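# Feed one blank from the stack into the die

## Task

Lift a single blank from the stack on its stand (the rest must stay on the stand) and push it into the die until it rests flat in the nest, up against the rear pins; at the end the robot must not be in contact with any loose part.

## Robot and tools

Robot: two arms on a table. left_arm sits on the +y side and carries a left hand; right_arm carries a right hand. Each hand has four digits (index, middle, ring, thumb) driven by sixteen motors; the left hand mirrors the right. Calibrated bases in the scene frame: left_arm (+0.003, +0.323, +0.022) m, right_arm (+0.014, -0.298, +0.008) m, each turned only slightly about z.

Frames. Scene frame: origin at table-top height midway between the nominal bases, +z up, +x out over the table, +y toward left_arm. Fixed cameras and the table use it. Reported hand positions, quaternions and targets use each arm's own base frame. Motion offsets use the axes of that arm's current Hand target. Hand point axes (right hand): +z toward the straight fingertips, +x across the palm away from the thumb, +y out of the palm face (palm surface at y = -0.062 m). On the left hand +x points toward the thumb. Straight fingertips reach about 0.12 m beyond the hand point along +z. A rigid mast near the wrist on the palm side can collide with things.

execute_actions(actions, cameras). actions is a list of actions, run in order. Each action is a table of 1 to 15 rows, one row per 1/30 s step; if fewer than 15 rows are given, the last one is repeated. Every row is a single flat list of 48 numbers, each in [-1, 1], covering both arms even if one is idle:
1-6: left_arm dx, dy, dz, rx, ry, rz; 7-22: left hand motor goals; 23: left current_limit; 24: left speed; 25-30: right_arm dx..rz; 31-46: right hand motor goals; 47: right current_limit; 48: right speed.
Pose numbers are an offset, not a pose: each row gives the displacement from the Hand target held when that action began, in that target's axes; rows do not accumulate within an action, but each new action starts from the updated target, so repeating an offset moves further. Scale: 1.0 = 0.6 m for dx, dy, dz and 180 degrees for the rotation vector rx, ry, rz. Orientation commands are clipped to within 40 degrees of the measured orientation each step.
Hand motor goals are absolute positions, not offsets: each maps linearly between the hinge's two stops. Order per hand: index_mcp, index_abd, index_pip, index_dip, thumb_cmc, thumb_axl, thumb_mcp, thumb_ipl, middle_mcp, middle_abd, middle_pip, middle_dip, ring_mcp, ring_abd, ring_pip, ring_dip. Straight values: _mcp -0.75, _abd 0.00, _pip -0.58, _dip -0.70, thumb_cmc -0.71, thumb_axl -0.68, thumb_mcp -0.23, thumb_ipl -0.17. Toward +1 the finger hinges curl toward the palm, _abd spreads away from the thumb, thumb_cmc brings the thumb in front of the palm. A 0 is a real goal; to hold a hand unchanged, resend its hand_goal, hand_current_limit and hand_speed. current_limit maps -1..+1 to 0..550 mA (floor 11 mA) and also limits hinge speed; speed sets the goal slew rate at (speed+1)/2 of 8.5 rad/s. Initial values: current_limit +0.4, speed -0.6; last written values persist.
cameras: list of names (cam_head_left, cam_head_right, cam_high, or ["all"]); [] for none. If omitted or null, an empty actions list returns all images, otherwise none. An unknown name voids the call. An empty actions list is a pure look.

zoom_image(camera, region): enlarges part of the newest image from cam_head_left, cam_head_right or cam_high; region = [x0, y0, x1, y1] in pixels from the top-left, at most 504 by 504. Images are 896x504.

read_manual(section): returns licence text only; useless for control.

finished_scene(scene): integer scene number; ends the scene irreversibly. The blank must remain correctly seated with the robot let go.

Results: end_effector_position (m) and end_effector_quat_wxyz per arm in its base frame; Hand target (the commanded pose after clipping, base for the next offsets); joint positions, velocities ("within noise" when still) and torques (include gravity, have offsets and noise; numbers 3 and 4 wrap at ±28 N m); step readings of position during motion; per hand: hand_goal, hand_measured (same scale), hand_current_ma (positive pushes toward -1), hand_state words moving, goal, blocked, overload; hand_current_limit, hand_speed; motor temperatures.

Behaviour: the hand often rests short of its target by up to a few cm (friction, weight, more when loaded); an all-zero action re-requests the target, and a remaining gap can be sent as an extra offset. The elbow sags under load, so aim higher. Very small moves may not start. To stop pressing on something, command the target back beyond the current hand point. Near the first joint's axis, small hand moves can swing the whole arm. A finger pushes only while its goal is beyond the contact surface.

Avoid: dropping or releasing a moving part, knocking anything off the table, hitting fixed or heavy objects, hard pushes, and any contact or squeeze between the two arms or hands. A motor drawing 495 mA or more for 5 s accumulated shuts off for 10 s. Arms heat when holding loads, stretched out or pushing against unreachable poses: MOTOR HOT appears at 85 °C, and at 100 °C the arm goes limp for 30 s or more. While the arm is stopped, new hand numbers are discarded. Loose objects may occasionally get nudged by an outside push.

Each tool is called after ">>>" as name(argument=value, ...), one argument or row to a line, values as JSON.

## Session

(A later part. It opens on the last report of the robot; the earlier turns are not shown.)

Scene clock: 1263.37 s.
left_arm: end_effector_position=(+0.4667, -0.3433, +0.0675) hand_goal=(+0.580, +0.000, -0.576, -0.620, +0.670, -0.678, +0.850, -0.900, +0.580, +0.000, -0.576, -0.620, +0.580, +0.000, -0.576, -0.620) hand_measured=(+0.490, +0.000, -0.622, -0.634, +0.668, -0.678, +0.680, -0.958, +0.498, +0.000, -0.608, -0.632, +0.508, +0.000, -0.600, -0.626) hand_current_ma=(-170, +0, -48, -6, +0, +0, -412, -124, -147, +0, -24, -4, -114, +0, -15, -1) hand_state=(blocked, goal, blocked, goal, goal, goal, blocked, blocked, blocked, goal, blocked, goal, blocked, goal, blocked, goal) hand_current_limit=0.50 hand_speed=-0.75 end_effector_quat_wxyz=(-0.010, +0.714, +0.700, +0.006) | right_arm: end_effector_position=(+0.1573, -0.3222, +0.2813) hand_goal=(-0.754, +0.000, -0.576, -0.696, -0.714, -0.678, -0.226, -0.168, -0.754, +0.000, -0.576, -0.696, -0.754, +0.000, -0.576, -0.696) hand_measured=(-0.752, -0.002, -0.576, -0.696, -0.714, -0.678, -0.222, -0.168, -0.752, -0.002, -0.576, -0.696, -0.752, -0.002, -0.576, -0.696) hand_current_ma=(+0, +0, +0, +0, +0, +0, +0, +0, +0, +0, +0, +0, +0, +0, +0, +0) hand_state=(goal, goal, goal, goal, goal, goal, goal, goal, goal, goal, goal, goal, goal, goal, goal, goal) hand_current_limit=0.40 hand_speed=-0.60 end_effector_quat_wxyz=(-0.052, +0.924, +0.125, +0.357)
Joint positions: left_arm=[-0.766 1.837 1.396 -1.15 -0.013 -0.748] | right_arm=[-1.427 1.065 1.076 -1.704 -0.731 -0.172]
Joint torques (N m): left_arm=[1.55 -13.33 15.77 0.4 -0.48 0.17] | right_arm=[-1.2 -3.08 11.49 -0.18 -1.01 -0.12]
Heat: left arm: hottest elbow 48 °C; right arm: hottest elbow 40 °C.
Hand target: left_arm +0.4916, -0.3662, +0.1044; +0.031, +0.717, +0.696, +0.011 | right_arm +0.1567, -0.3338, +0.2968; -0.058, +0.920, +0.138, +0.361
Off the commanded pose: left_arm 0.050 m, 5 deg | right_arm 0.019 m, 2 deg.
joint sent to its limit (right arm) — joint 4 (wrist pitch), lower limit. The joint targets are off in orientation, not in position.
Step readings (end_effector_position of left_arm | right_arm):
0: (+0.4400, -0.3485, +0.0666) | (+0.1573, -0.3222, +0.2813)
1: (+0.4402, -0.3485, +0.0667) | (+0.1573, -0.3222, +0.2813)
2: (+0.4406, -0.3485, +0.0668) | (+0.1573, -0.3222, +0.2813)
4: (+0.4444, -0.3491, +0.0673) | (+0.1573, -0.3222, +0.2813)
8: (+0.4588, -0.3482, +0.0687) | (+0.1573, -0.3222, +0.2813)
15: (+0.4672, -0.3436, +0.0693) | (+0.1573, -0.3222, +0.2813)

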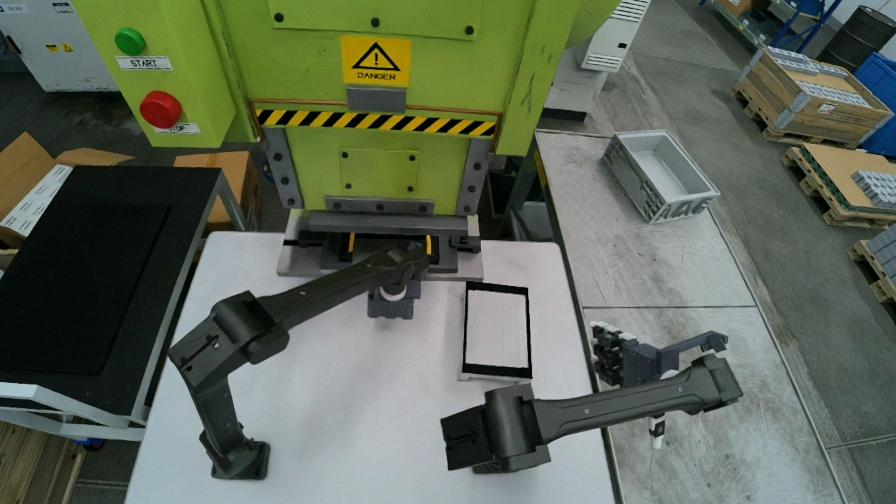

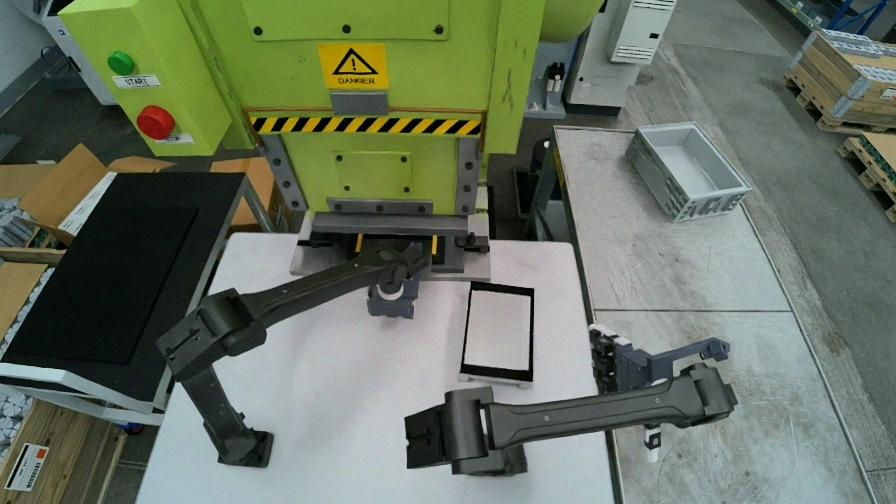

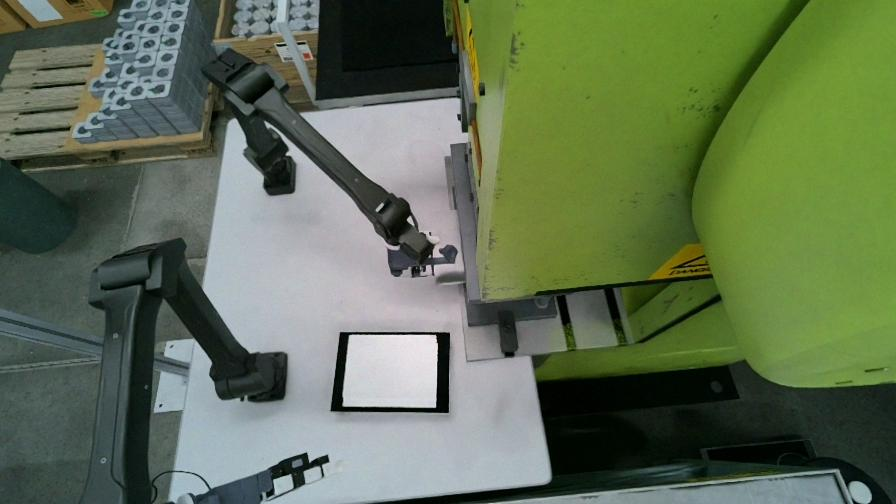

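>>> execute_actions(
  actions=[
    [[0.005,0.034,0.0,0,0,0.0,0.58,0,-0.576,-0.62,0.671,-0.678,0.85,-0.9,0.58,0,-0.576,-0.62,0.58,0,-0.576,-0.62,0.5,-0.75,0,0,0,0,0,0,-0.754,0,-0.576,-0.696,-0.714,-0.678,-0.226,-0.168,-0.754,0,-0.576,-0.696,-0.754,0,-0.576,-0.696,0.4,-0.6]],
  ],
  cameras=["cam_head_left","cam_head_right","cam_high"],
)

>>> zoom_image(
  camera="cam_head_left",
  region=[335, 220, 385, 270],
)

>>> zoom_image(
  camera="cam_head_left",
  region=[390, 220, 450, 280],
)

>>> zoom_image(
  camera="cam_head_right",
  region=[400, 220, 460, 280],
)

>>> zoom_image(
  camera="cam_high",
  region=[400, 200, 500, 300],
)

Scene clock: 1333.63 s.
left_arm: end_effector_position=(+0.4843, -0.3447, +0.0676) hand_goal=(+0.580, +0.000, -0.576, -0.620, +0.670, -0.678, +0.850, -0.900, +0.580, +0.000, -0.576, -0.620, +0.580, +0.000, -0.576, -0.620) hand_measured=(+0.490, +0.000, -0.622, -0.634, +0.668, -0.678, +0.680, -0.958, +0.498, +0.000, -0.608, -0.632, +0.508, +0.000, -0.600, -0.626) hand_current_ma=(-170, +0, -48, -6, +0, +0, -413, -124, -147, +0, -24, -4, -114, +0, -15, -1) hand_state=(blocked, goal, blocked, goal, goal, goal, blocked, blocked, blocked, goal, blocked, goal, blocked, goal, blocked, goal) hand_current_limit=0.50 hand_speed=-0.75 end_effector_quat_wxyz=(-0.011, +0.716, +0.698, +0.006) | right_arm: end_effector_position=(+0.1573, -0.3222, +0.2813) hand_goal=(-0.754, +0.000, -0.576, -0.696, -0.714, -0.678, -0.226, -0.168, -0.754, +0.000, -0.576, -0.696, -0.754, +0.000, -0.576, -0.696) hand_measured=(-0.752, -0.002, -0.576, -0.696, -0.714, -0.678, -0.222, -0.168, -0.752, -0.002, -0.576, -0.696, -0.752, -0.002, -0.576, -0.696) hand_current_ma=(+0, +0, +0, +0, +0, +0, +0, +0, +0, +0, +0, +0, +0, +0, +0, +0) hand_state=(goal, goal, goal, goal, goal, goal, goal, goal, goal, goal, goal, goal, goal, goal, goal, goal) hand_current_limit=0.40 hand_speed=-0.60 end_effector_quat_wxyz=(-0.052, +0.924, +0.125, +0.357)
Joint positions: left_arm=[-0.745 1.869 1.444 -1.167 -0.012 -0.72] | right_arm=[-1.427 1.065 1.076 -1.704 -0.731 -0.172]
Joint torques (N m): left_arm=[1.96 -13.68 15.95 0.4 -0.46 0.17] | right_arm=[-1.2 -2.96 11.48 -0.17 -1.01 -0.12]
Heat: left arm: hottest elbow 50 °C; right arm: hottest elbow 40 °C.
Hand target: left_arm +0.5122, -0.3637, +0.1054; +0.031, +0.717, +0.696, +0.011 | right_arm +0.1567, -0.3338, +0.2968; -0.058, +0.920, +0.138, +0.361
Off the commanded pose: left_arm 0.051 m, 5 deg | right_arm 0.019 m, 2 deg.
joint sent to its limit (right arm) — joint 4 (wrist pitch), lower limit. The joint targets are off in orientation, not in position.
Step readings (end_effector_position of left_arm | right_arm):
0: (+0.4668, -0.3435, +0.0677) | (+0.1573, -0.3222, +0.2813)
1: (+0.4669, -0.3436, +0.0676) | (+0.1573, -0.3222, +0.2813)
2: (+0.4673, -0.3437, +0.0678) | (+0.1573, -0.3222, +0.2813)
4: (+0.4713, -0.3427, +0.0681) | (+0.1573, -0.3222, +0.2813)
8: (+0.4795, -0.3466, +0.0689) | (+0.1573, -0.3222, +0.2813)
15: (+0.4846, -0.3451, +0.0688) | (+0.1573, -0.3222, +0.2813)

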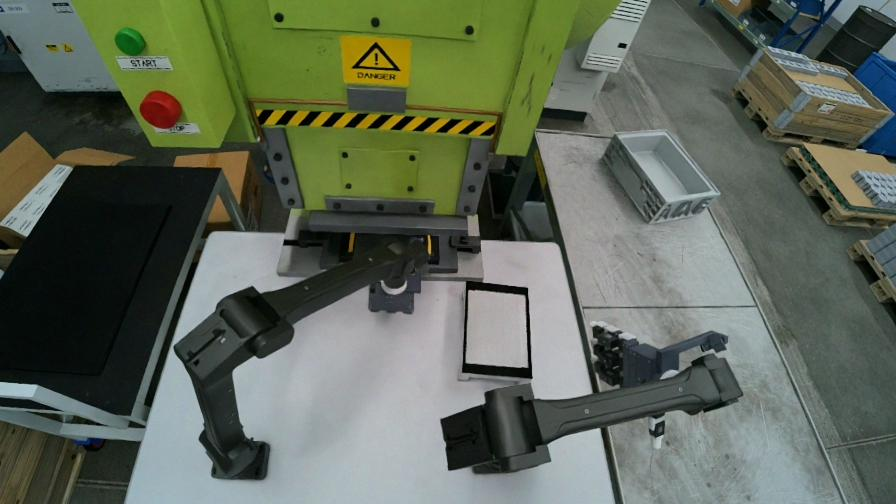

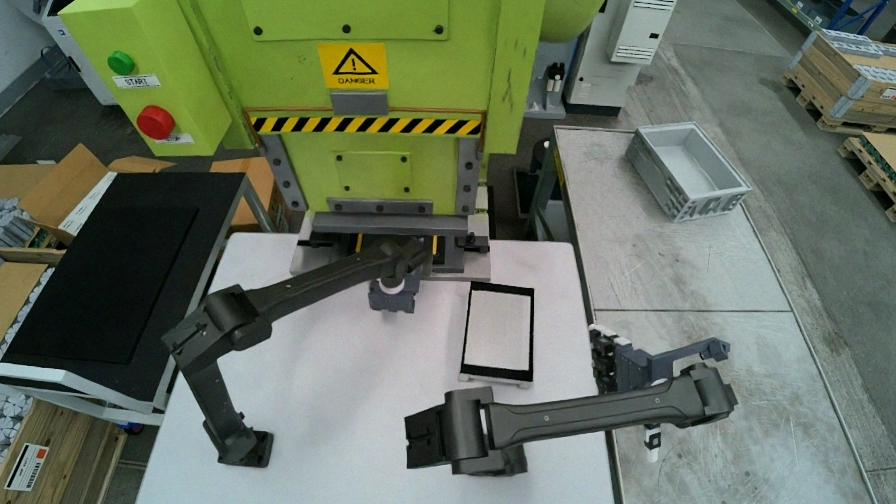

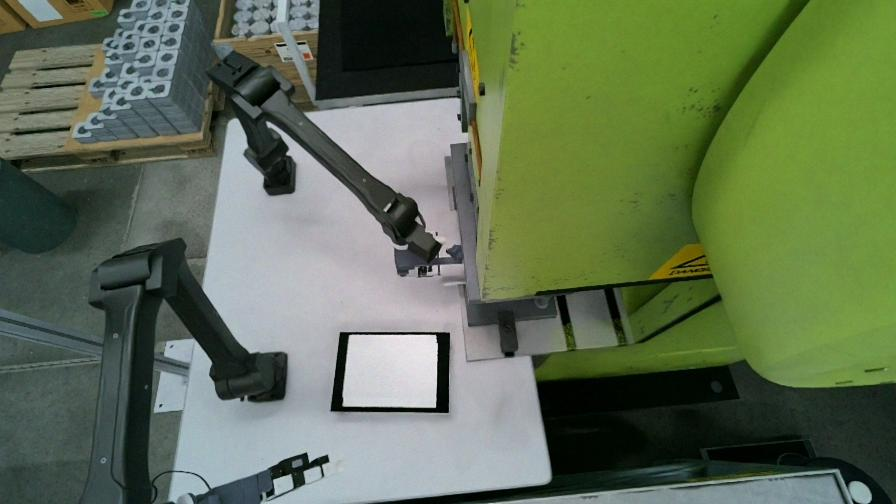

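Scaled by 10.080.

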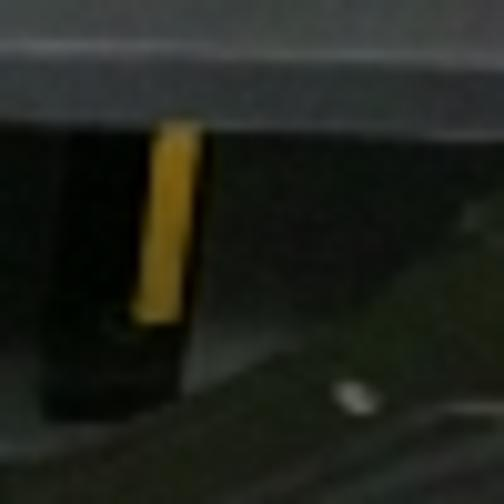

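Scaled by 8.400.

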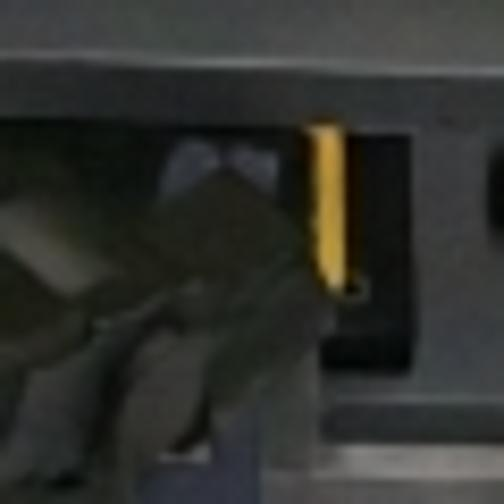

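Scaled by 8.400.

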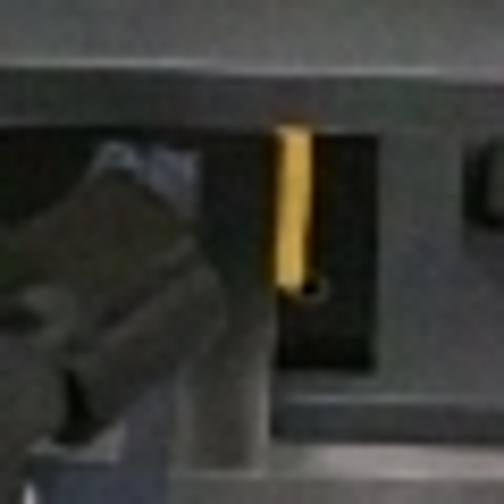

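Scaled by 5.040.

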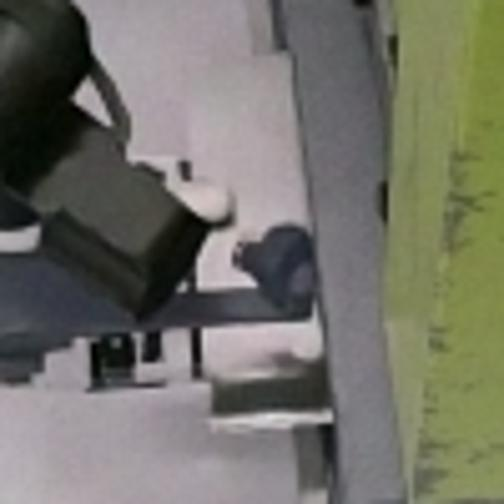

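>>> execute_actions(
  actions=[
    [[0.008,-0.004,0.0,0,0,-0.0055,0.58,0,-0.576,-0.62,0.671,-0.678,0.85,-0.9,0.58,0,-0.576,-0.62,0.58,0,-0.576,-0.62,0.5,-0.75,0,0,0,0,0,0,-0.754,0,-0.576,-0.696,-0.714,-0.678,-0.226,-0.168,-0.754,0,-0.576,-0.696,-0.754,0,-0.576,-0.696,0.4,-0.6]],
  ],
  cameras=["cam_head_left","cam_head_right","cam_high"],
)

>>> zoom_image(
  camera="cam_head_left",
  region=[335, 220, 385, 270],
)

>>> zoom_image(
  camera="cam_head_left",
  region=[405, 225, 455, 275],
)

>>> zoom_image(
  camera="cam_head_right",
  region=[410, 225, 460, 275],
)

>>> zoom_image(
  camera="cam_head_right",
  region=[340, 220, 390, 270],
)

Scene clock: 1399.50 s.
left_arm: end_effector_position=(+0.4852, -0.3440, +0.0678) hand_goal=(+0.580, +0.000, -0.576, -0.620, +0.670, -0.678, +0.850, -0.900, +0.580, +0.000, -0.576, -0.620, +0.580, +0.000, -0.576, -0.620) hand_measured=(+0.490, +0.000, -0.622, -0.634, +0.668, -0.678, +0.680, -0.958, +0.498, +0.000, -0.608, -0.632, +0.508, +0.000, -0.600, -0.626) hand_current_ma=(-170, +0, -48, -6, +0, +0, -412, -124, -147, +0, -24, -4, -114, +0, -15, -1) hand_state=(blocked, goal, blocked, goal, goal, goal, blocked, blocked, blocked, goal, blocked, goal, blocked, goal, blocked, goal) hand_current_limit=0.50 hand_speed=-0.75 end_effector_quat_wxyz=(-0.010, +0.715, +0.699, +0.005) | right_arm: end_effector_position=(+0.1573, -0.3222, +0.2813) hand_goal=(-0.754, +0.000, -0.576, -0.696, -0.714, -0.678, -0.226, -0.168, -0.754, +0.000, -0.576, -0.696, -0.754, +0.000, -0.576, -0.696) hand_measured=(-0.752, -0.002, -0.576, -0.696, -0.714, -0.678, -0.222, -0.168, -0.752, -0.002, -0.576, -0.696, -0.752, -0.002, -0.576, -0.696) hand_current_ma=(+0, +0, +0, +0, +0, +0, +0, +0, +0, +0, +0, +0, +0, +0, +0, +0) hand_state=(goal, goal, goal, goal, goal, goal, goal, goal, goal, goal, goal, goal, goal, goal, goal, goal) hand_current_limit=0.40 hand_speed=-0.60 end_effector_quat_wxyz=(-0.052, +0.924, +0.125, +0.357)
Joint positions: left_arm=[-0.742 1.869 1.445 -1.167 -0.011 -0.719] | right_arm=[-1.427 1.065 1.076 -1.704 -0.731 -0.172]
Joint torques (N m): left_arm=[1.96 -14.21 14.84 0.58 -0.45 0.03] | right_arm=[-1.2 -2.96 11.47 -0.17 -1.01 -0.12]
Heat: left arm: hottest elbow 48 °C; right arm: hottest elbow 40 °C.
Hand target: left_arm +0.5099, -0.3590, +0.1052; +0.031, +0.712, +0.702, +0.011 | right_arm +0.1567, -0.3338, +0.2968; -0.058, +0.920, +0.138, +0.361
Off the commanded pose: left_arm 0.047 m, 5 deg | right_arm 0.019 m, 2 deg.
joint sent to its limit (right arm) — joint 4 (wrist pitch), lower limit. The joint targets are off in orientation, not in position.
Step readings (end_effector_position of left_arm | right_arm):
0: (+0.4846, -0.3450, +0.0679) | (+0.1573, -0.3222, +0.2813)
1: (+0.4846, -0.3450, +0.0679) | (+0.1573, -0.3222, +0.2813)
2: (+0.4845, -0.3450, +0.0679) | (+0.1573, -0.3222, +0.2813)
4: (+0.4849, -0.3445, +0.0679) | (+0.1573, -0.3222, +0.2813)
8: (+0.4853, -0.3440, +0.0679) | (+0.1573, -0.3222, +0.2813)
15: (+0.4852, -0.3440, +0.0678) | (+0.1573, -0.3222, +0.2813)

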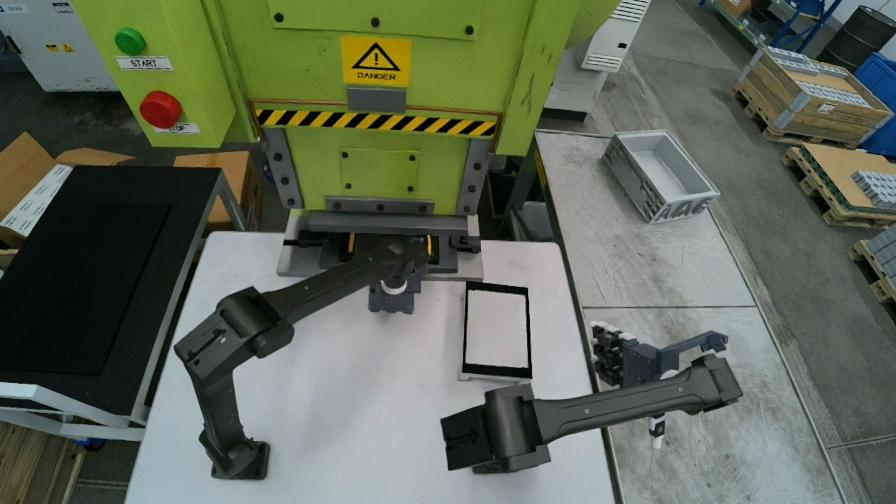

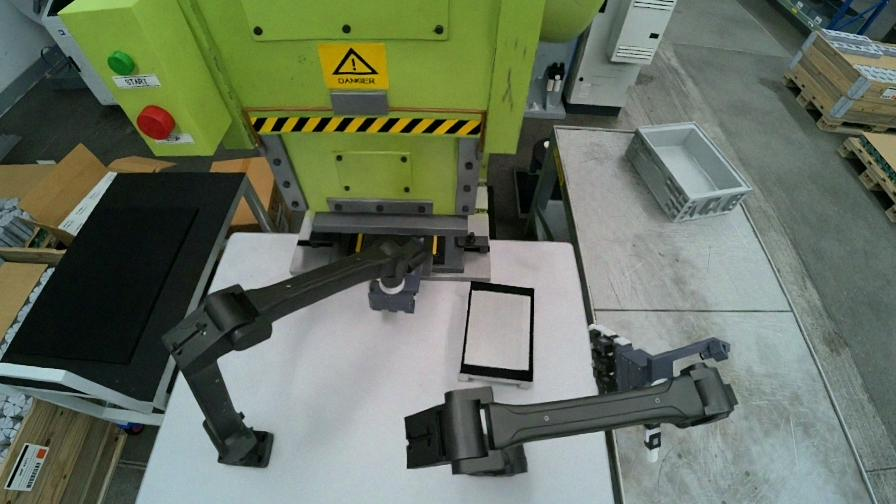

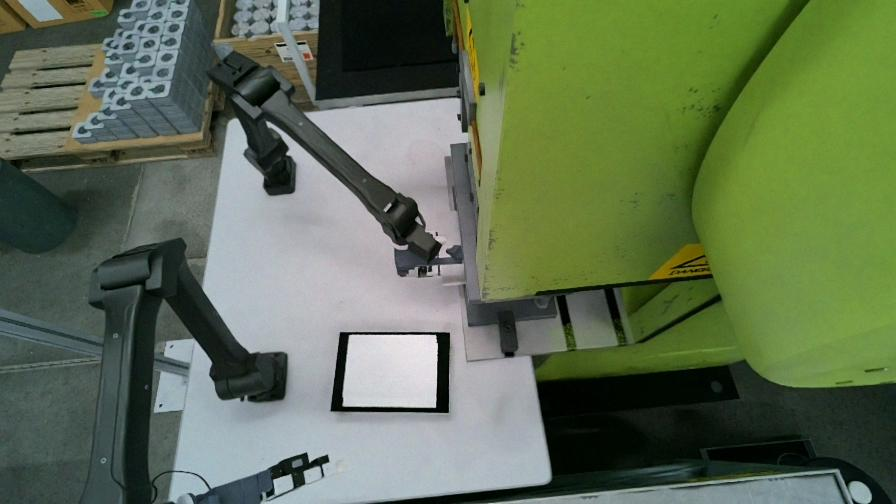

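Scaled by 10.080.

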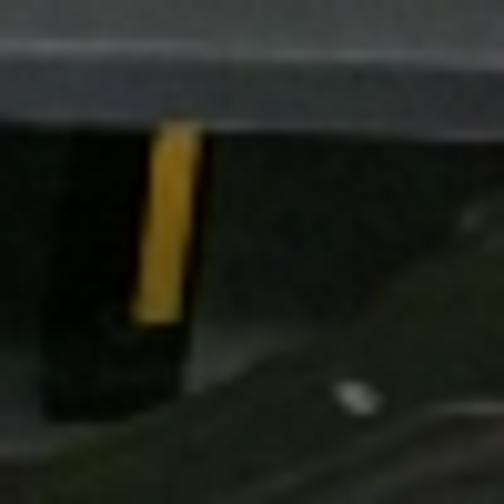

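Scaled by 10.080.

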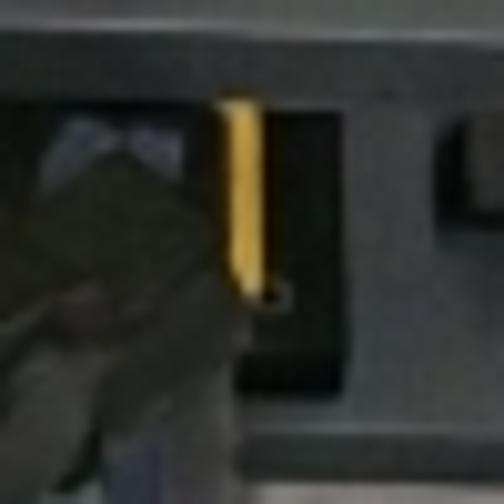

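Scaled by 10.080.

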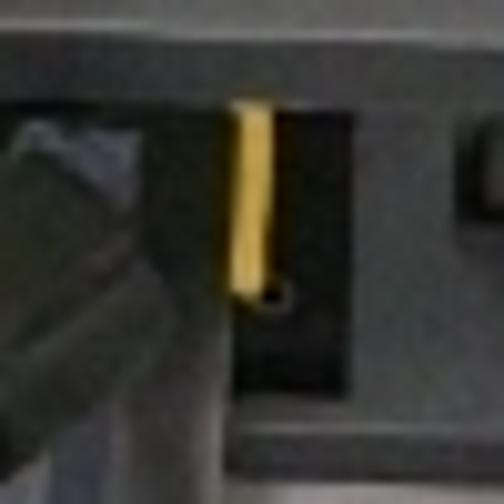

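Scaled by 10.080.

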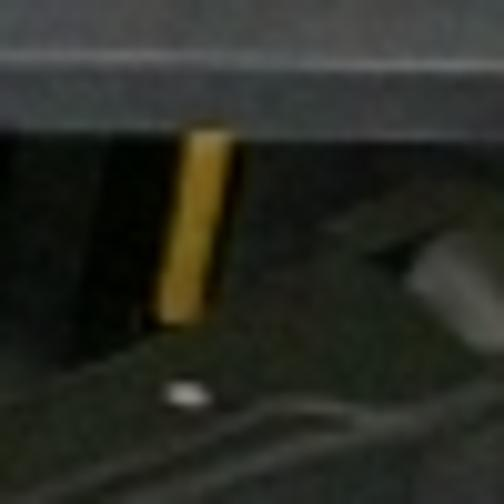

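>>> execute_actions(
  actions=[
    [[0.009,-0.004,0.0,0,0,0.003,0.58,0,-0.576,-0.62,0.671,-0.678,0.85,-0.9,0.58,0,-0.576,-0.62,0.58,0,-0.576,-0.62,0.5,-0.75,0,0,0,0,0,0,-0.754,0,-0.576,-0.696,-0.714,-0.678,-0.226,-0.168,-0.754,0,-0.576,-0.696,-0.754,0,-0.576,-0.696,0.4,-0.6]],
  ],
)

Scene clock: 1451.03 s.
left_arm: end_effector_position=(+0.4864, -0.3424, +0.0678) hand_goal=(+0.580, +0.000, -0.576, -0.620, +0.670, -0.678, +0.850, -0.900, +0.580, +0.000, -0.576, -0.620, +0.580, +0.000, -0.576, -0.620) hand_measured=(+0.490, +0.000, -0.622, -0.634, +0.668, -0.678, +0.680, -0.958, +0.498, +0.000, -0.608, -0.632, +0.508, +0.000, -0.600, -0.626) hand_current_ma=(-170, +0, -48, -6, +0, +0, -412, -124, -147, +0, -24, -4, -114, +0, -15, -1) hand_state=(blocked, goal, blocked, goal, goal, goal, blocked, blocked, blocked, goal, blocked, goal, blocked, goal, blocked, goal) hand_current_limit=0.50 hand_speed=-0.75 end_effector_quat_wxyz=(-0.010, +0.714, +0.700, +0.005) | right_arm: end_effector_position=(+0.1573, -0.3222, +0.2813) hand_goal=(-0.754, +0.000, -0.576, -0.696, -0.714, -0.678, -0.226, -0.168, -0.754, +0.000, -0.576, -0.696, -0.754, +0.000, -0.576, -0.696) hand_measured=(-0.752, -0.002, -0.576, -0.696, -0.714, -0.678, -0.222, -0.168, -0.752, -0.002, -0.576, -0.696, -0.752, -0.002, -0.576, -0.696) hand_current_ma=(+0, +0, +0, +0, +0, +0, +0, +0, +0, +0, +0, +0, +0, +0, +0, +0) hand_state=(goal, goal, goal, goal, goal, goal, goal, goal, goal, goal, goal, goal, goal, goal, goal, goal) hand_current_limit=0.40 hand_speed=-0.60 end_effector_quat_wxyz=(-0.052, +0.924, +0.125, +0.357)
Joint positions: left_arm=[-0.739 1.869 1.445 -1.167 -0.011 -0.719] | right_arm=[-1.427 1.065 1.076 -1.704 -0.731 -0.172]
Joint torques (N m): left_arm=[2.14 -15.15 13.05 0.85 -0.47 0.17] | right_arm=[-1.26 -3.02 11.48 -0.16 -1.01 -0.12]
Heat: left arm: hottest elbow 47 °C; right arm: hottest elbow 40 °C.
Hand target: left_arm +0.5076, -0.3536, +0.1049; +0.031, +0.715, +0.698, +0.011 | right_arm +0.1567, -0.3338, +0.2968; -0.058, +0.920, +0.138, +0.361
Off the commanded pose: left_arm 0.044 m, 5 deg | right_arm 0.019 m, 2 deg.
joint sent to its limit (right arm) — joint 4 (wrist pitch), lower limit. The joint targets are off in orientation, not in position.
Step readings (end_effector_position of left_arm | right_arm):
0: (+0.4852, -0.3440, +0.0678) | (+0.1573, -0.3222, +0.2813)
1: (+0.4852, -0.3440, +0.0678) | (+0.1573, -0.3222, +0.2813)
2: (+0.4855, -0.3437, +0.0678) | (+0.1573, -0.3222, +0.2813)
4: (+0.4860, -0.3429, +0.0678) | (+0.1573, -0.3222, +0.2813)
8: (+0.4864, -0.3424, +0.0678) | (+0.1573, -0.3222, +0.2813)
15: (+0.4864, -0.3424, +0.0678) | (+0.1573, -0.3222, +0.2813)

>>> execute_actions(
  actions=[
    [[0.009,0,0,0,0,0,0.58,0,-0.576,-0.62,0.671,-0.678,0.85,-0.9,0.58,0,-0.576,-0.62,0.58,0,-0.576,-0.62,0.5,-0.75,0,0,0,0,0,0,-0.754,0,-0.576,-0.696,-0.714,-0.678,-0.226,-0.168,-0.754,0,-0.576,-0.696,-0.754,0,-0.576,-0.696,0.4,-0.6]],
  ],
  cameras=["cam_head_left","cam_head_right","cam_high"],
)

>>> zoom_image(
  camera="cam_head_left",
  region=[335, 220, 385, 270],
)

>>> zoom_image(
  camera="cam_head_left",
  region=[405, 225, 455, 275],
)

Scene clock: 1497.50 s.
left_arm: end_effector_position=(+0.4897, -0.3384, +0.0678) hand_goal=(+0.580, +0.000, -0.576, -0.620, +0.670, -0.678, +0.850, -0.900, +0.580, +0.000, -0.576, -0.620, +0.580, +0.000, -0.576, -0.620) hand_measured=(+0.490, +0.000, -0.622, -0.634, +0.668, -0.678, +0.680, -0.958, +0.498, +0.000, -0.608, -0.632, +0.508, +0.000, -0.600, -0.626) hand_current_ma=(-170, +0, -48, -6, +0, +0, -412, -124, -147, +0, -24, -4, -114, +0, -15, -1) hand_state=(blocked, goal, blocked, goal, goal, goal, blocked, blocked, blocked, goal, blocked, goal, blocked, goal, blocked, goal) hand_current_limit=0.50 hand_speed=-0.75 end_effector_quat_wxyz=(-0.010, +0.713, +0.701, +0.005) | right_arm: end_effector_position=(+0.1573, -0.3222, +0.2813) hand_goal=(-0.754, +0.000, -0.576, -0.696, -0.714, -0.678, -0.226, -0.168, -0.754, +0.000, -0.576, -0.696, -0.754, +0.000, -0.576, -0.696) hand_measured=(-0.752, -0.002, -0.576, -0.696, -0.714, -0.678, -0.222, -0.168, -0.752, -0.002, -0.576, -0.696, -0.752, -0.002, -0.576, -0.696) hand_current_ma=(+0, +0, +0, +0, +0, +0, +0, +0, +0, +0, +0, +0, +0, +0, +0, +0) hand_state=(goal, goal, goal, goal, goal, goal, goal, goal, goal, goal, goal, goal, goal, goal, goal, goal) hand_current_limit=0.40 hand_speed=-0.60 end_effector_quat_wxyz=(-0.052, +0.924, +0.125, +0.357)
Joint positions: left_arm=[-0.73 1.869 1.445 -1.167 -0.011 -0.712] | right_arm=[-1.427 1.065 1.076 -1.704 -0.731 -0.172]
Joint torques (N m): left_arm=[1.9 -15.62 12.01 1.02 -0.45 0.16] | right_arm=[-1.2 -2.96 11.47 -0.18 -1.01 -0.12]
Heat: left arm: hottest elbow 46 °C; right arm: hottest elbow 40 °C.
Hand target: left_arm +0.5077, -0.3482, +0.1048; +0.031, +0.715, +0.699, +0.011 | right_arm +0.1567, -0.3338, +0.2968; -0.058, +0.920, +0.138, +0.361
Off the commanded pose: left_arm 0.042 m, 5 deg | right_arm 0.019 m, 2 deg.
joint sent to its limit (right arm) — joint 4 (wrist pitch), lower limit. The joint targets are off in orientation, not in position.
Step readings (end_effector_position of left_arm | right_arm):
0: (+0.4864, -0.3424, +0.0678) | (+0.1573, -0.3222, +0.2813)
1: (+0.4864, -0.3424, +0.0678) | (+0.1573, -0.3222, +0.2813)
2: (+0.4866, -0.3422, +0.0678) | (+0.1573, -0.3222, +0.2813)
4: (+0.4868, -0.3420, +0.0678) | (+0.1573, -0.3222, +0.2813)
8: (+0.4885, -0.3400, +0.0678) | (+0.1573, -0.3222, +0.2813)
15: (+0.4897, -0.3384, +0.0678) | (+0.1573, -0.3222, +0.2813)

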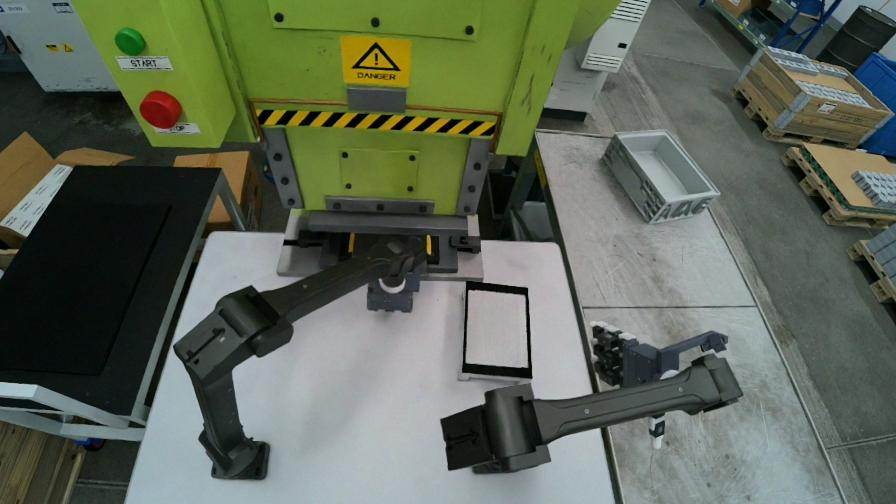

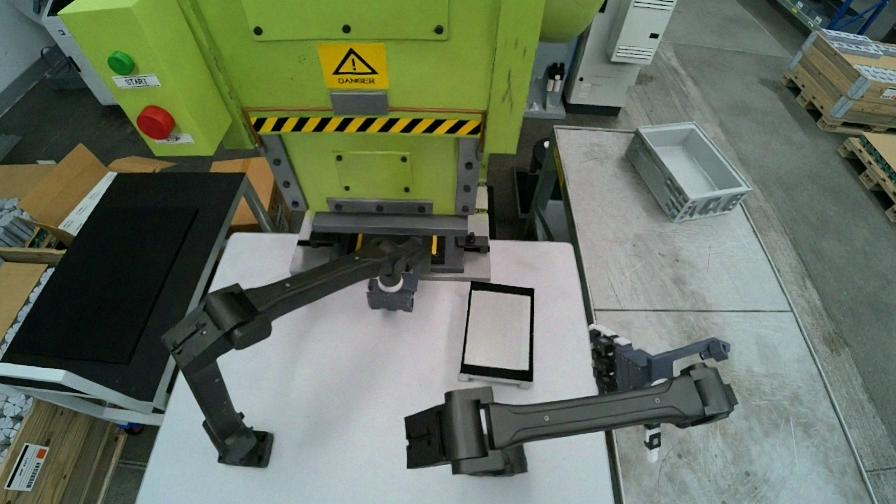

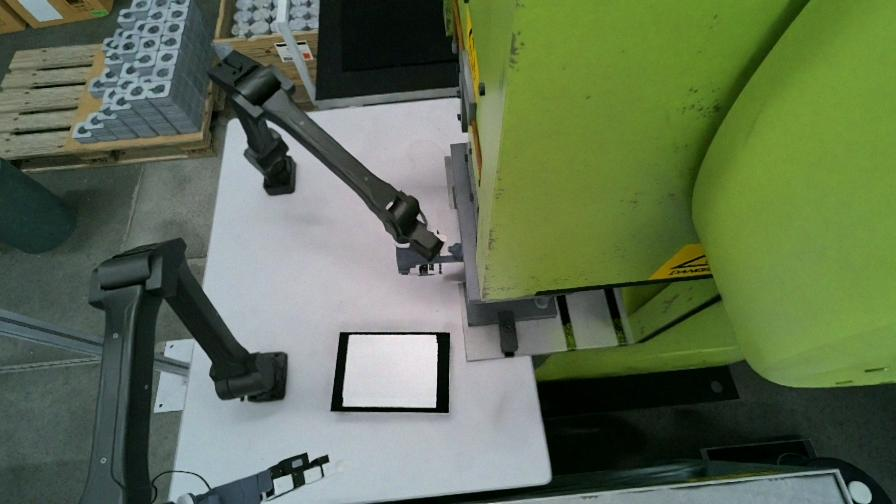

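Scaled by 10.080.

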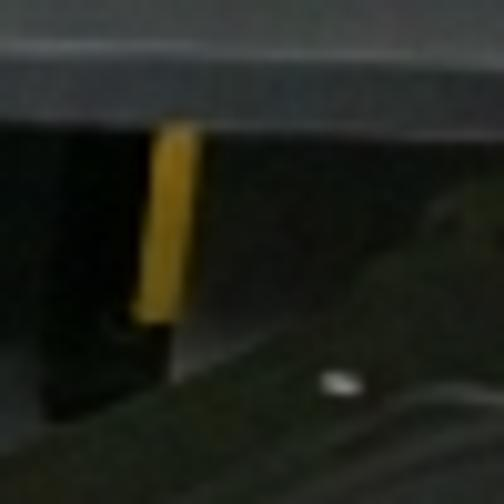

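Scaled by 10.080.

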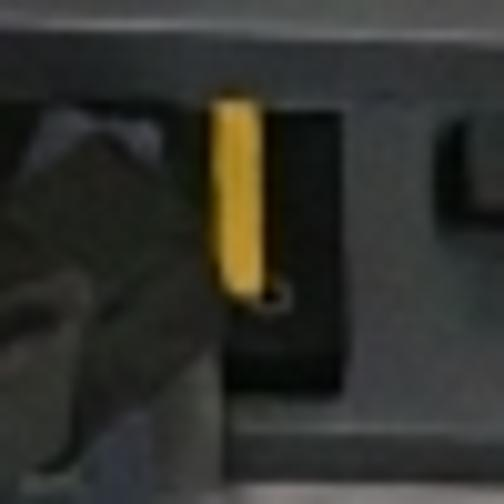

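>>> zoom_image(
  camera="cam_head_left",
  region=[340, 245, 364, 269],
)

>>> zoom_image(
  camera="cam_head_right",
  region=[410, 225, 460, 275],
)

>>> zoom_image(
  camera="cam_head_right",
  region=[340, 225, 390, 275],
)

Scaled by 21.000.

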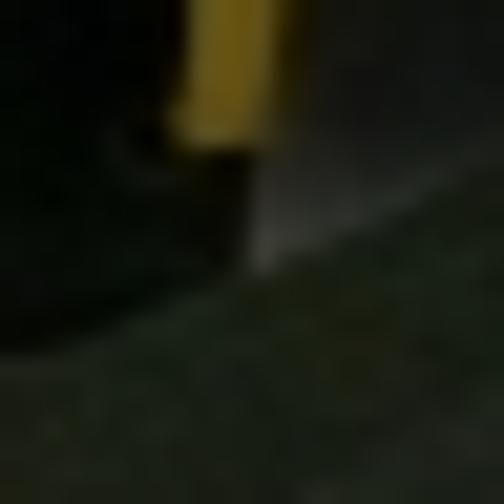

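Scaled by 10.080.

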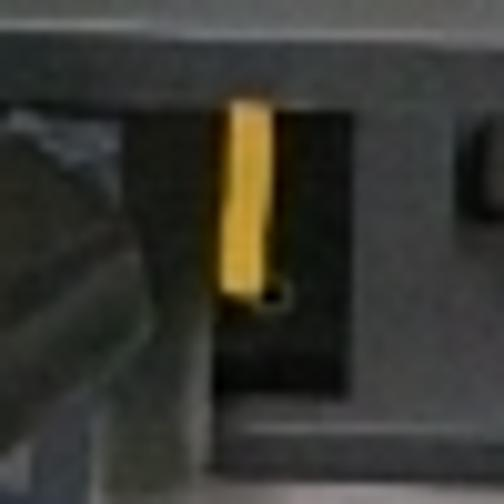

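Scaled by 10.080.

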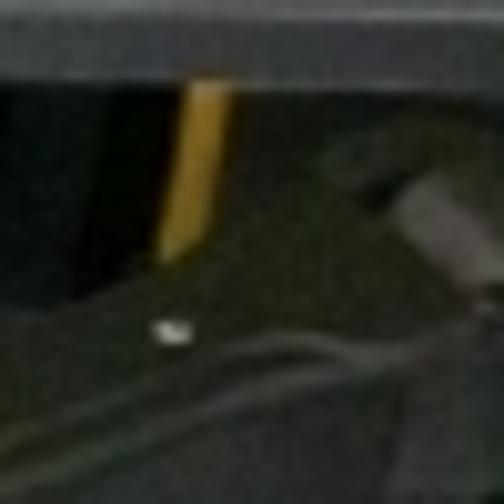

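>>> execute_actions(
  actions=[
    [[0,0,0.02,0,0,0,0.58,0,-0.576,-0.62,0.671,-0.678,0.85,-0.9,0.58,0,-0.576,-0.62,0.58,0,-0.576,-0.62,0.5,-0.75,0,0,0,0,0,0,-0.754,0,-0.576,-0.696,-0.714,-0.678,-0.226,-0.168,-0.754,0,-0.576,-0.696,-0.754,0,-0.576,-0.696,0.4,-0.6]],
  ],
  cameras=["cam_head_left"],
)

>>> zoom_image(
  camera="cam_head_left",
  region=[405, 225, 455, 275],
)

>>> zoom_image(
  camera="cam_head_left",
  region=[335, 220, 385, 270],
)

Scene clock: 1527.33 s.
left_arm: end_effector_position=(+0.4919, -0.3401, +0.0683) hand_goal=(+0.580, +0.000, -0.576, -0.620, +0.670, -0.678, +0.850, -0.900, +0.580, +0.000, -0.576, -0.620, +0.580, +0.000, -0.576, -0.620) hand_measured=(+0.490, +0.000, -0.622, -0.634, +0.668, -0.678, +0.680, -0.958, +0.498, +0.000, -0.608, -0.632, +0.508, +0.000, -0.600, -0.626) hand_current_ma=(-170, +0, -48, -6, +0, +0, -413, -124, -147, +0, -24, -4, -114, +0, -15, -1) hand_state=(blocked, goal, blocked, goal, goal, goal, blocked, blocked, blocked, goal, blocked, goal, blocked, goal, blocked, goal) hand_current_limit=0.50 hand_speed=-0.75 end_effector_quat_wxyz=(-0.005, +0.713, +0.701, +0.005) | right_arm: end_effector_position=(+0.1573, -0.3222, +0.2813) hand_goal=(-0.754, +0.000, -0.576, -0.696, -0.714, -0.678, -0.226, -0.168, -0.754, +0.000, -0.576, -0.696, -0.754, +0.000, -0.576, -0.696) hand_measured=(-0.752, -0.002, -0.576, -0.696, -0.714, -0.678, -0.222, -0.168, -0.752, -0.002, -0.576, -0.696, -0.752, -0.002, -0.576, -0.696) hand_current_ma=(+0, +0, +0, +0, +0, +0, +0, +0, +0, +0, +0, +0, +0, +0, +0, +0) hand_state=(goal, goal, goal, goal, goal, goal, goal, goal, goal, goal, goal, goal, goal, goal, goal, goal) hand_current_limit=0.40 hand_speed=-0.60 end_effector_quat_wxyz=(-0.052, +0.924, +0.125, +0.357)
Joint positions: left_arm=[-0.729 1.869 1.445 -1.156 -0.01 -0.711] | right_arm=[-1.427 1.065 1.076 -1.704 -0.731 -0.172]
Joint torques (N m): left_arm=[1.9 -14.62 10.96 1.68 -0.47 0.17] | right_arm=[-1.26 -3.08 11.48 -0.18 -1.01 -0.12]
Heat: left arm: hottest elbow 45 °C; right arm: hottest elbow 40 °C.
Hand target: left_arm +0.5085, -0.3484, +0.0928; +0.031, +0.715, +0.699, +0.011 | right_arm +0.1567, -0.3338, +0.2968; -0.058, +0.920, +0.138, +0.361
Off the commanded pose: left_arm 0.031 m, 4 deg | right_arm 0.019 m, 2 deg.
joint sent to its limit (right arm) — joint 4 (wrist pitch), lower limit. The joint targets are off in orientation, not in position.
Step readings (end_effector_position of left_arm | right_arm):
0: (+0.4897, -0.3385, +0.0678) | (+0.1573, -0.3222, +0.2813)
1: (+0.4897, -0.3385, +0.0678) | (+0.1573, -0.3222, +0.2813)
2: (+0.4898, -0.3383, +0.0678) | (+0.1573, -0.3222, +0.2813)
4: (+0.4900, -0.3385, +0.0679) | (+0.1573, -0.3222, +0.2813)
8: (+0.4915, -0.3398, +0.0682) | (+0.1573, -0.3222, +0.2813)
15: (+0.4919, -0.3401, +0.0683) | (+0.1573, -0.3222, +0.2813)
Images, in order (width x height): cam_head_left 896x504.

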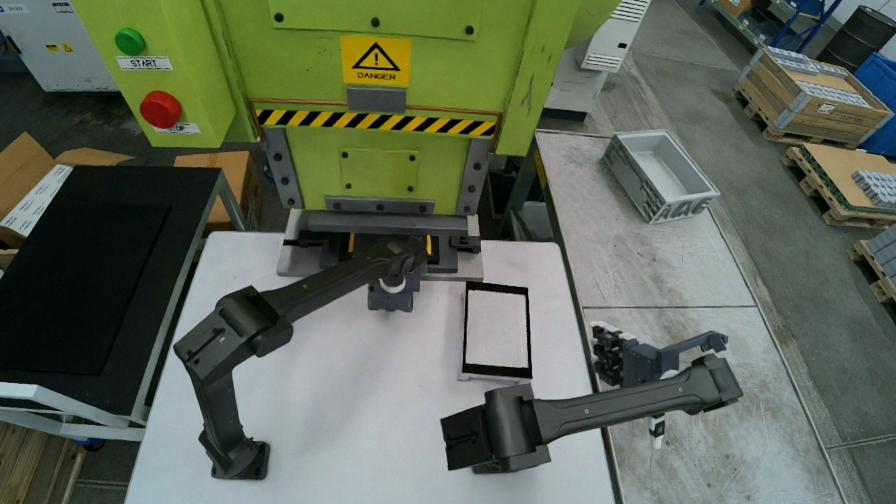

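Scaled by 10.080.

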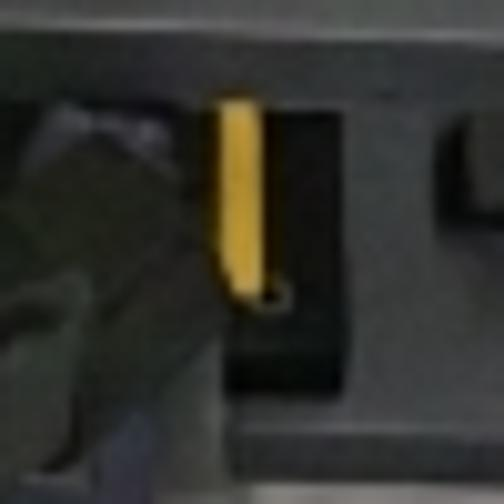

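Scaled by 10.080.

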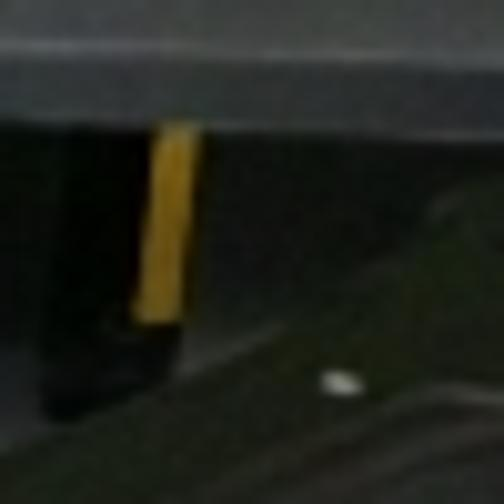

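>>> execute_actions(
  actions=[
    [[0.004,-0.012,0.02,0,0,0,0.58,0,-0.576,-0.62,0.671,-0.678,0.85,-0.9,0.58,0,-0.576,-0.62,0.58,0,-0.576,-0.62,0.5,-0.75,0,0,0,0,0,0,-0.754,0,-0.576,-0.696,-0.714,-0.678,-0.226,-0.168,-0.754,0,-0.576,-0.696,-0.754,0,-0.576,-0.696,0.4,-0.6]],
  ],
)

Scene clock: 1534.57 s.
left_arm: end_effector_position=(+0.4904, -0.3387, +0.0591) hand_goal=(+0.580, +0.000, -0.576, -0.620, +0.670, -0.678, +0.850, -0.900, +0.580, +0.000, -0.576, -0.620, +0.580, +0.000, -0.576, -0.620) hand_measured=(+0.490, +0.000, -0.622, -0.632, +0.668, -0.678, +0.680, -0.958, +0.498, +0.000, -0.608, -0.632, +0.508, +0.000, -0.600, -0.628) hand_current_ma=(-170, +0, -48, -5, +0, +0, -413, -124, -147, +0, -24, -4, -114, +0, -15, -2) hand_state=(blocked, goal, blocked, goal, goal, goal, blocked, blocked, blocked, goal, blocked, goal, blocked, goal, blocked, goal) hand_current_limit=0.50 hand_speed=-0.75 end_effector_quat_wxyz=(+0.000, +0.713, +0.701, +0.005) | right_arm: end_effector_position=(+0.1573, -0.3222, +0.2813) hand_goal=(-0.754, +0.000, -0.576, -0.696, -0.714, -0.678, -0.226, -0.168, -0.754, +0.000, -0.576, -0.696, -0.754, +0.000, -0.576, -0.696) hand_measured=(-0.752, -0.002, -0.576, -0.696, -0.714, -0.678, -0.222, -0.168, -0.752, -0.002, -0.576, -0.696, -0.752, -0.002, -0.576, -0.696) hand_current_ma=(+0, +0, +0, +0, +0, +0, +0, +0, +0, +0, +0, +0, +0, +0, +0, +0) hand_state=(goal, goal, goal, goal, goal, goal, goal, goal, goal, goal, goal, goal, goal, goal, goal, goal) hand_current_limit=0.40 hand_speed=-0.60 end_effector_quat_wxyz=(-0.052, +0.924, +0.125, +0.357)
Joint positions: left_arm=[-0.729 1.869 1.417 -1.118 -0.01 -0.711] | right_arm=[-1.427 1.065 1.076 -1.704 -0.731 -0.172]
Joint torques (N m): left_arm=[1.61 -14.68 9.98 1.62 -0.47 0.13] | right_arm=[-1.26 -3.02 11.48 -0.17 -1.01 -0.12]
Heat: left arm: hottest elbow 45 °C; right arm: hottest elbow 40 °C.
Hand target: left_arm +0.5021, -0.3461, +0.0803; +0.031, +0.715, +0.699, +0.011 | right_arm +0.1567, -0.3338, +0.2968; -0.058, +0.920, +0.138, +0.361
Off the commanded pose: left_arm 0.025 m, 4 deg | right_arm 0.019 m, 2 deg.
joint sent to its limit (right arm) — joint 4 (wrist pitch), lower limit. The joint targets are off in orientation, not in position.
Step readings (end_effector_position of left_arm | right_arm):
0: (+0.4919, -0.3401, +0.0683) | (+0.1573, -0.3222, +0.2813)
1: (+0.4920, -0.3401, +0.0683) | (+0.1573, -0.3222, +0.2813)
2: (+0.4921, -0.3402, +0.0680) | (+0.1573, -0.3222, +0.2813)
4: (+0.4927, -0.3408, +0.0663) | (+0.1573, -0.3222, +0.2813)
8: (+0.4910, -0.3393, +0.0611) | (+0.1573, -0.3222, +0.2813)
15: (+0.4902, -0.3386, +0.0591) | (+0.1573, -0.3222, +0.2813)

>>> execute_actions(
  actions=[
    [[0.0,-0.006,0.02,0,0,0,0.58,0,-0.576,-0.62,0.671,-0.678,0.85,-0.9,0.58,0,-0.576,-0.62,0.58,0,-0.576,-0.62,0.5,-0.75,0,0,0,0,0,0,-0.754,0,-0.576,-0.696,-0.714,-0.678,-0.226,-0.168,-0.754,0,-0.576,-0.696,-0.754,0,-0.576,-0.696,0.4,-0.6]],
  ],
  cameras=["cam_head_left"],
)

>>> zoom_image(
  camera="cam_head_left",
  region=[405, 225, 455, 275],
)

>>> zoom_image(
  camera="cam_head_left",
  region=[335, 220, 385, 270],
)

Scene clock: 1556.43 s.
left_arm: end_effector_position=(+0.4912, -0.3392, +0.0544) hand_goal=(+0.580, +0.000, -0.576, -0.620, +0.670, -0.678, +0.850, -0.900, +0.580, +0.000, -0.576, -0.620, +0.580, +0.000, -0.576, -0.620) hand_measured=(+0.492, +0.000, -0.618, -0.630, +0.670, -0.678, +0.680, -0.958, +0.498, +0.000, -0.608, -0.632, +0.508, +0.000, -0.608, -0.630) hand_current_ma=(-165, +0, -38, -3, +0, +0, -412, -124, -147, +0, -24, -4, -114, +0, -23, -3) hand_state=(blocked, goal, blocked, goal, goal, goal, blocked, blocked, blocked, goal, blocked, goal, blocked, goal, blocked, goal) hand_current_limit=0.50 hand_speed=-0.75 end_effector_quat_wxyz=(+0.008, +0.713, +0.701, +0.006) | right_arm: end_effector_position=(+0.1573, -0.3222, +0.2813) hand_goal=(-0.754, +0.000, -0.576, -0.696, -0.714, -0.678, -0.226, -0.168, -0.754, +0.000, -0.576, -0.696, -0.754, +0.000, -0.576, -0.696) hand_measured=(-0.752, -0.002, -0.576, -0.696, -0.714, -0.678, -0.222, -0.168, -0.752, -0.002, -0.576, -0.696, -0.752, -0.002, -0.576, -0.696) hand_current_ma=(+0, +0, +0, +0, +0, +0, +0, +0, +0, +0, +0, +0, +0, +0, +0, +0) hand_state=(goal, goal, goal, goal, goal, goal, goal, goal, goal, goal, goal, goal, goal, goal, goal, goal) hand_current_limit=0.40 hand_speed=-0.60 end_effector_quat_wxyz=(-0.052, +0.924, +0.125, +0.357)
Joint positions: left_arm=[-0.729 1.869 1.401 -1.087 -0.011 -0.711] | right_arm=[-1.427 1.065 1.076 -1.704 -0.731 -0.172]
Joint torques (N m): left_arm=[1.38 -13.98 9.47 1.62 -0.42 0.1] | right_arm=[-1.2 -2.96 11.48 -0.17 -1.01 -0.12]
Motor temperatures (°C): left_arm=[25 31 44 26 25 25] | right_arm=[26 29 40 27 28 25]
Heat: left arm: hottest elbow 44 °C; right arm: hottest elbow 40 °C.
Hand target: left_arm +0.4992, -0.3464, +0.0681; +0.031, +0.715, +0.699, +0.011 | right_arm +0.1567, -0.3338, +0.2968; -0.058, +0.920, +0.138, +0.361
Off the commanded pose: left_arm 0.017 m, 3 deg | right_arm 0.019 m, 2 deg.
joint sent to its limit (right arm) — joint 4 (wrist pitch), lower limit. The joint targets are off in orientation, not in position.
Step readings (end_effector_position of left_arm | right_arm):
0: (+0.4904, -0.3387, +0.0591) | (+0.1573, -0.3222, +0.2813)
1: (+0.4904, -0.3387, +0.0591) | (+0.1573, -0.3222, +0.2813)
2: (+0.4905, -0.3388, +0.0587) | (+0.1573, -0.3222, +0.2813)
4: (+0.4908, -0.3391, +0.0572) | (+0.1573, -0.3222, +0.2813)
8: (+0.4910, -0.3391, +0.0549) | (+0.1573, -0.3222, +0.2813)
15: (+0.4912, -0.3391, +0.0543) | (+0.1573, -0.3222, +0.2813)
Images, in order (width x height): cam_head_left 896x504.

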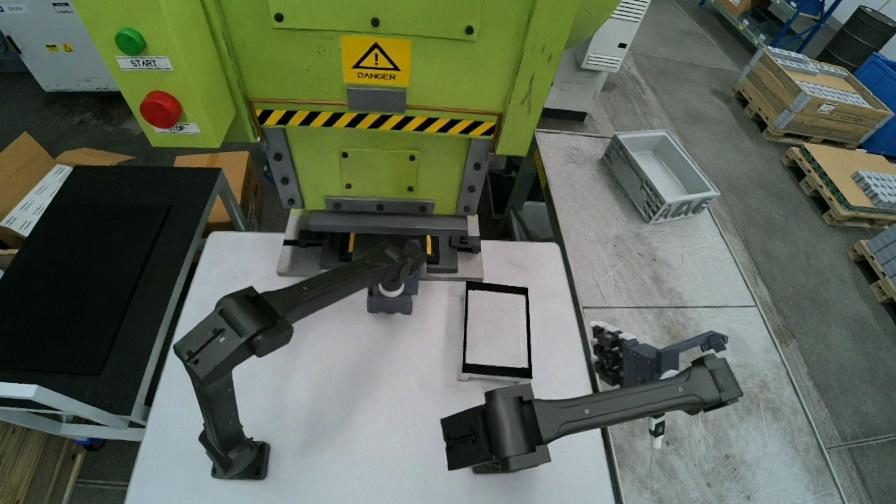

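Scaled by 10.080.

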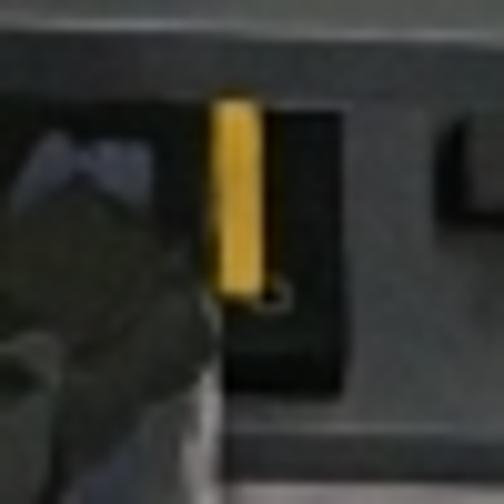

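Scaled by 10.080.

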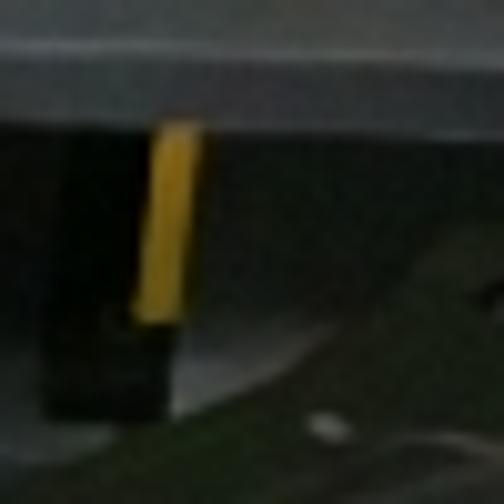

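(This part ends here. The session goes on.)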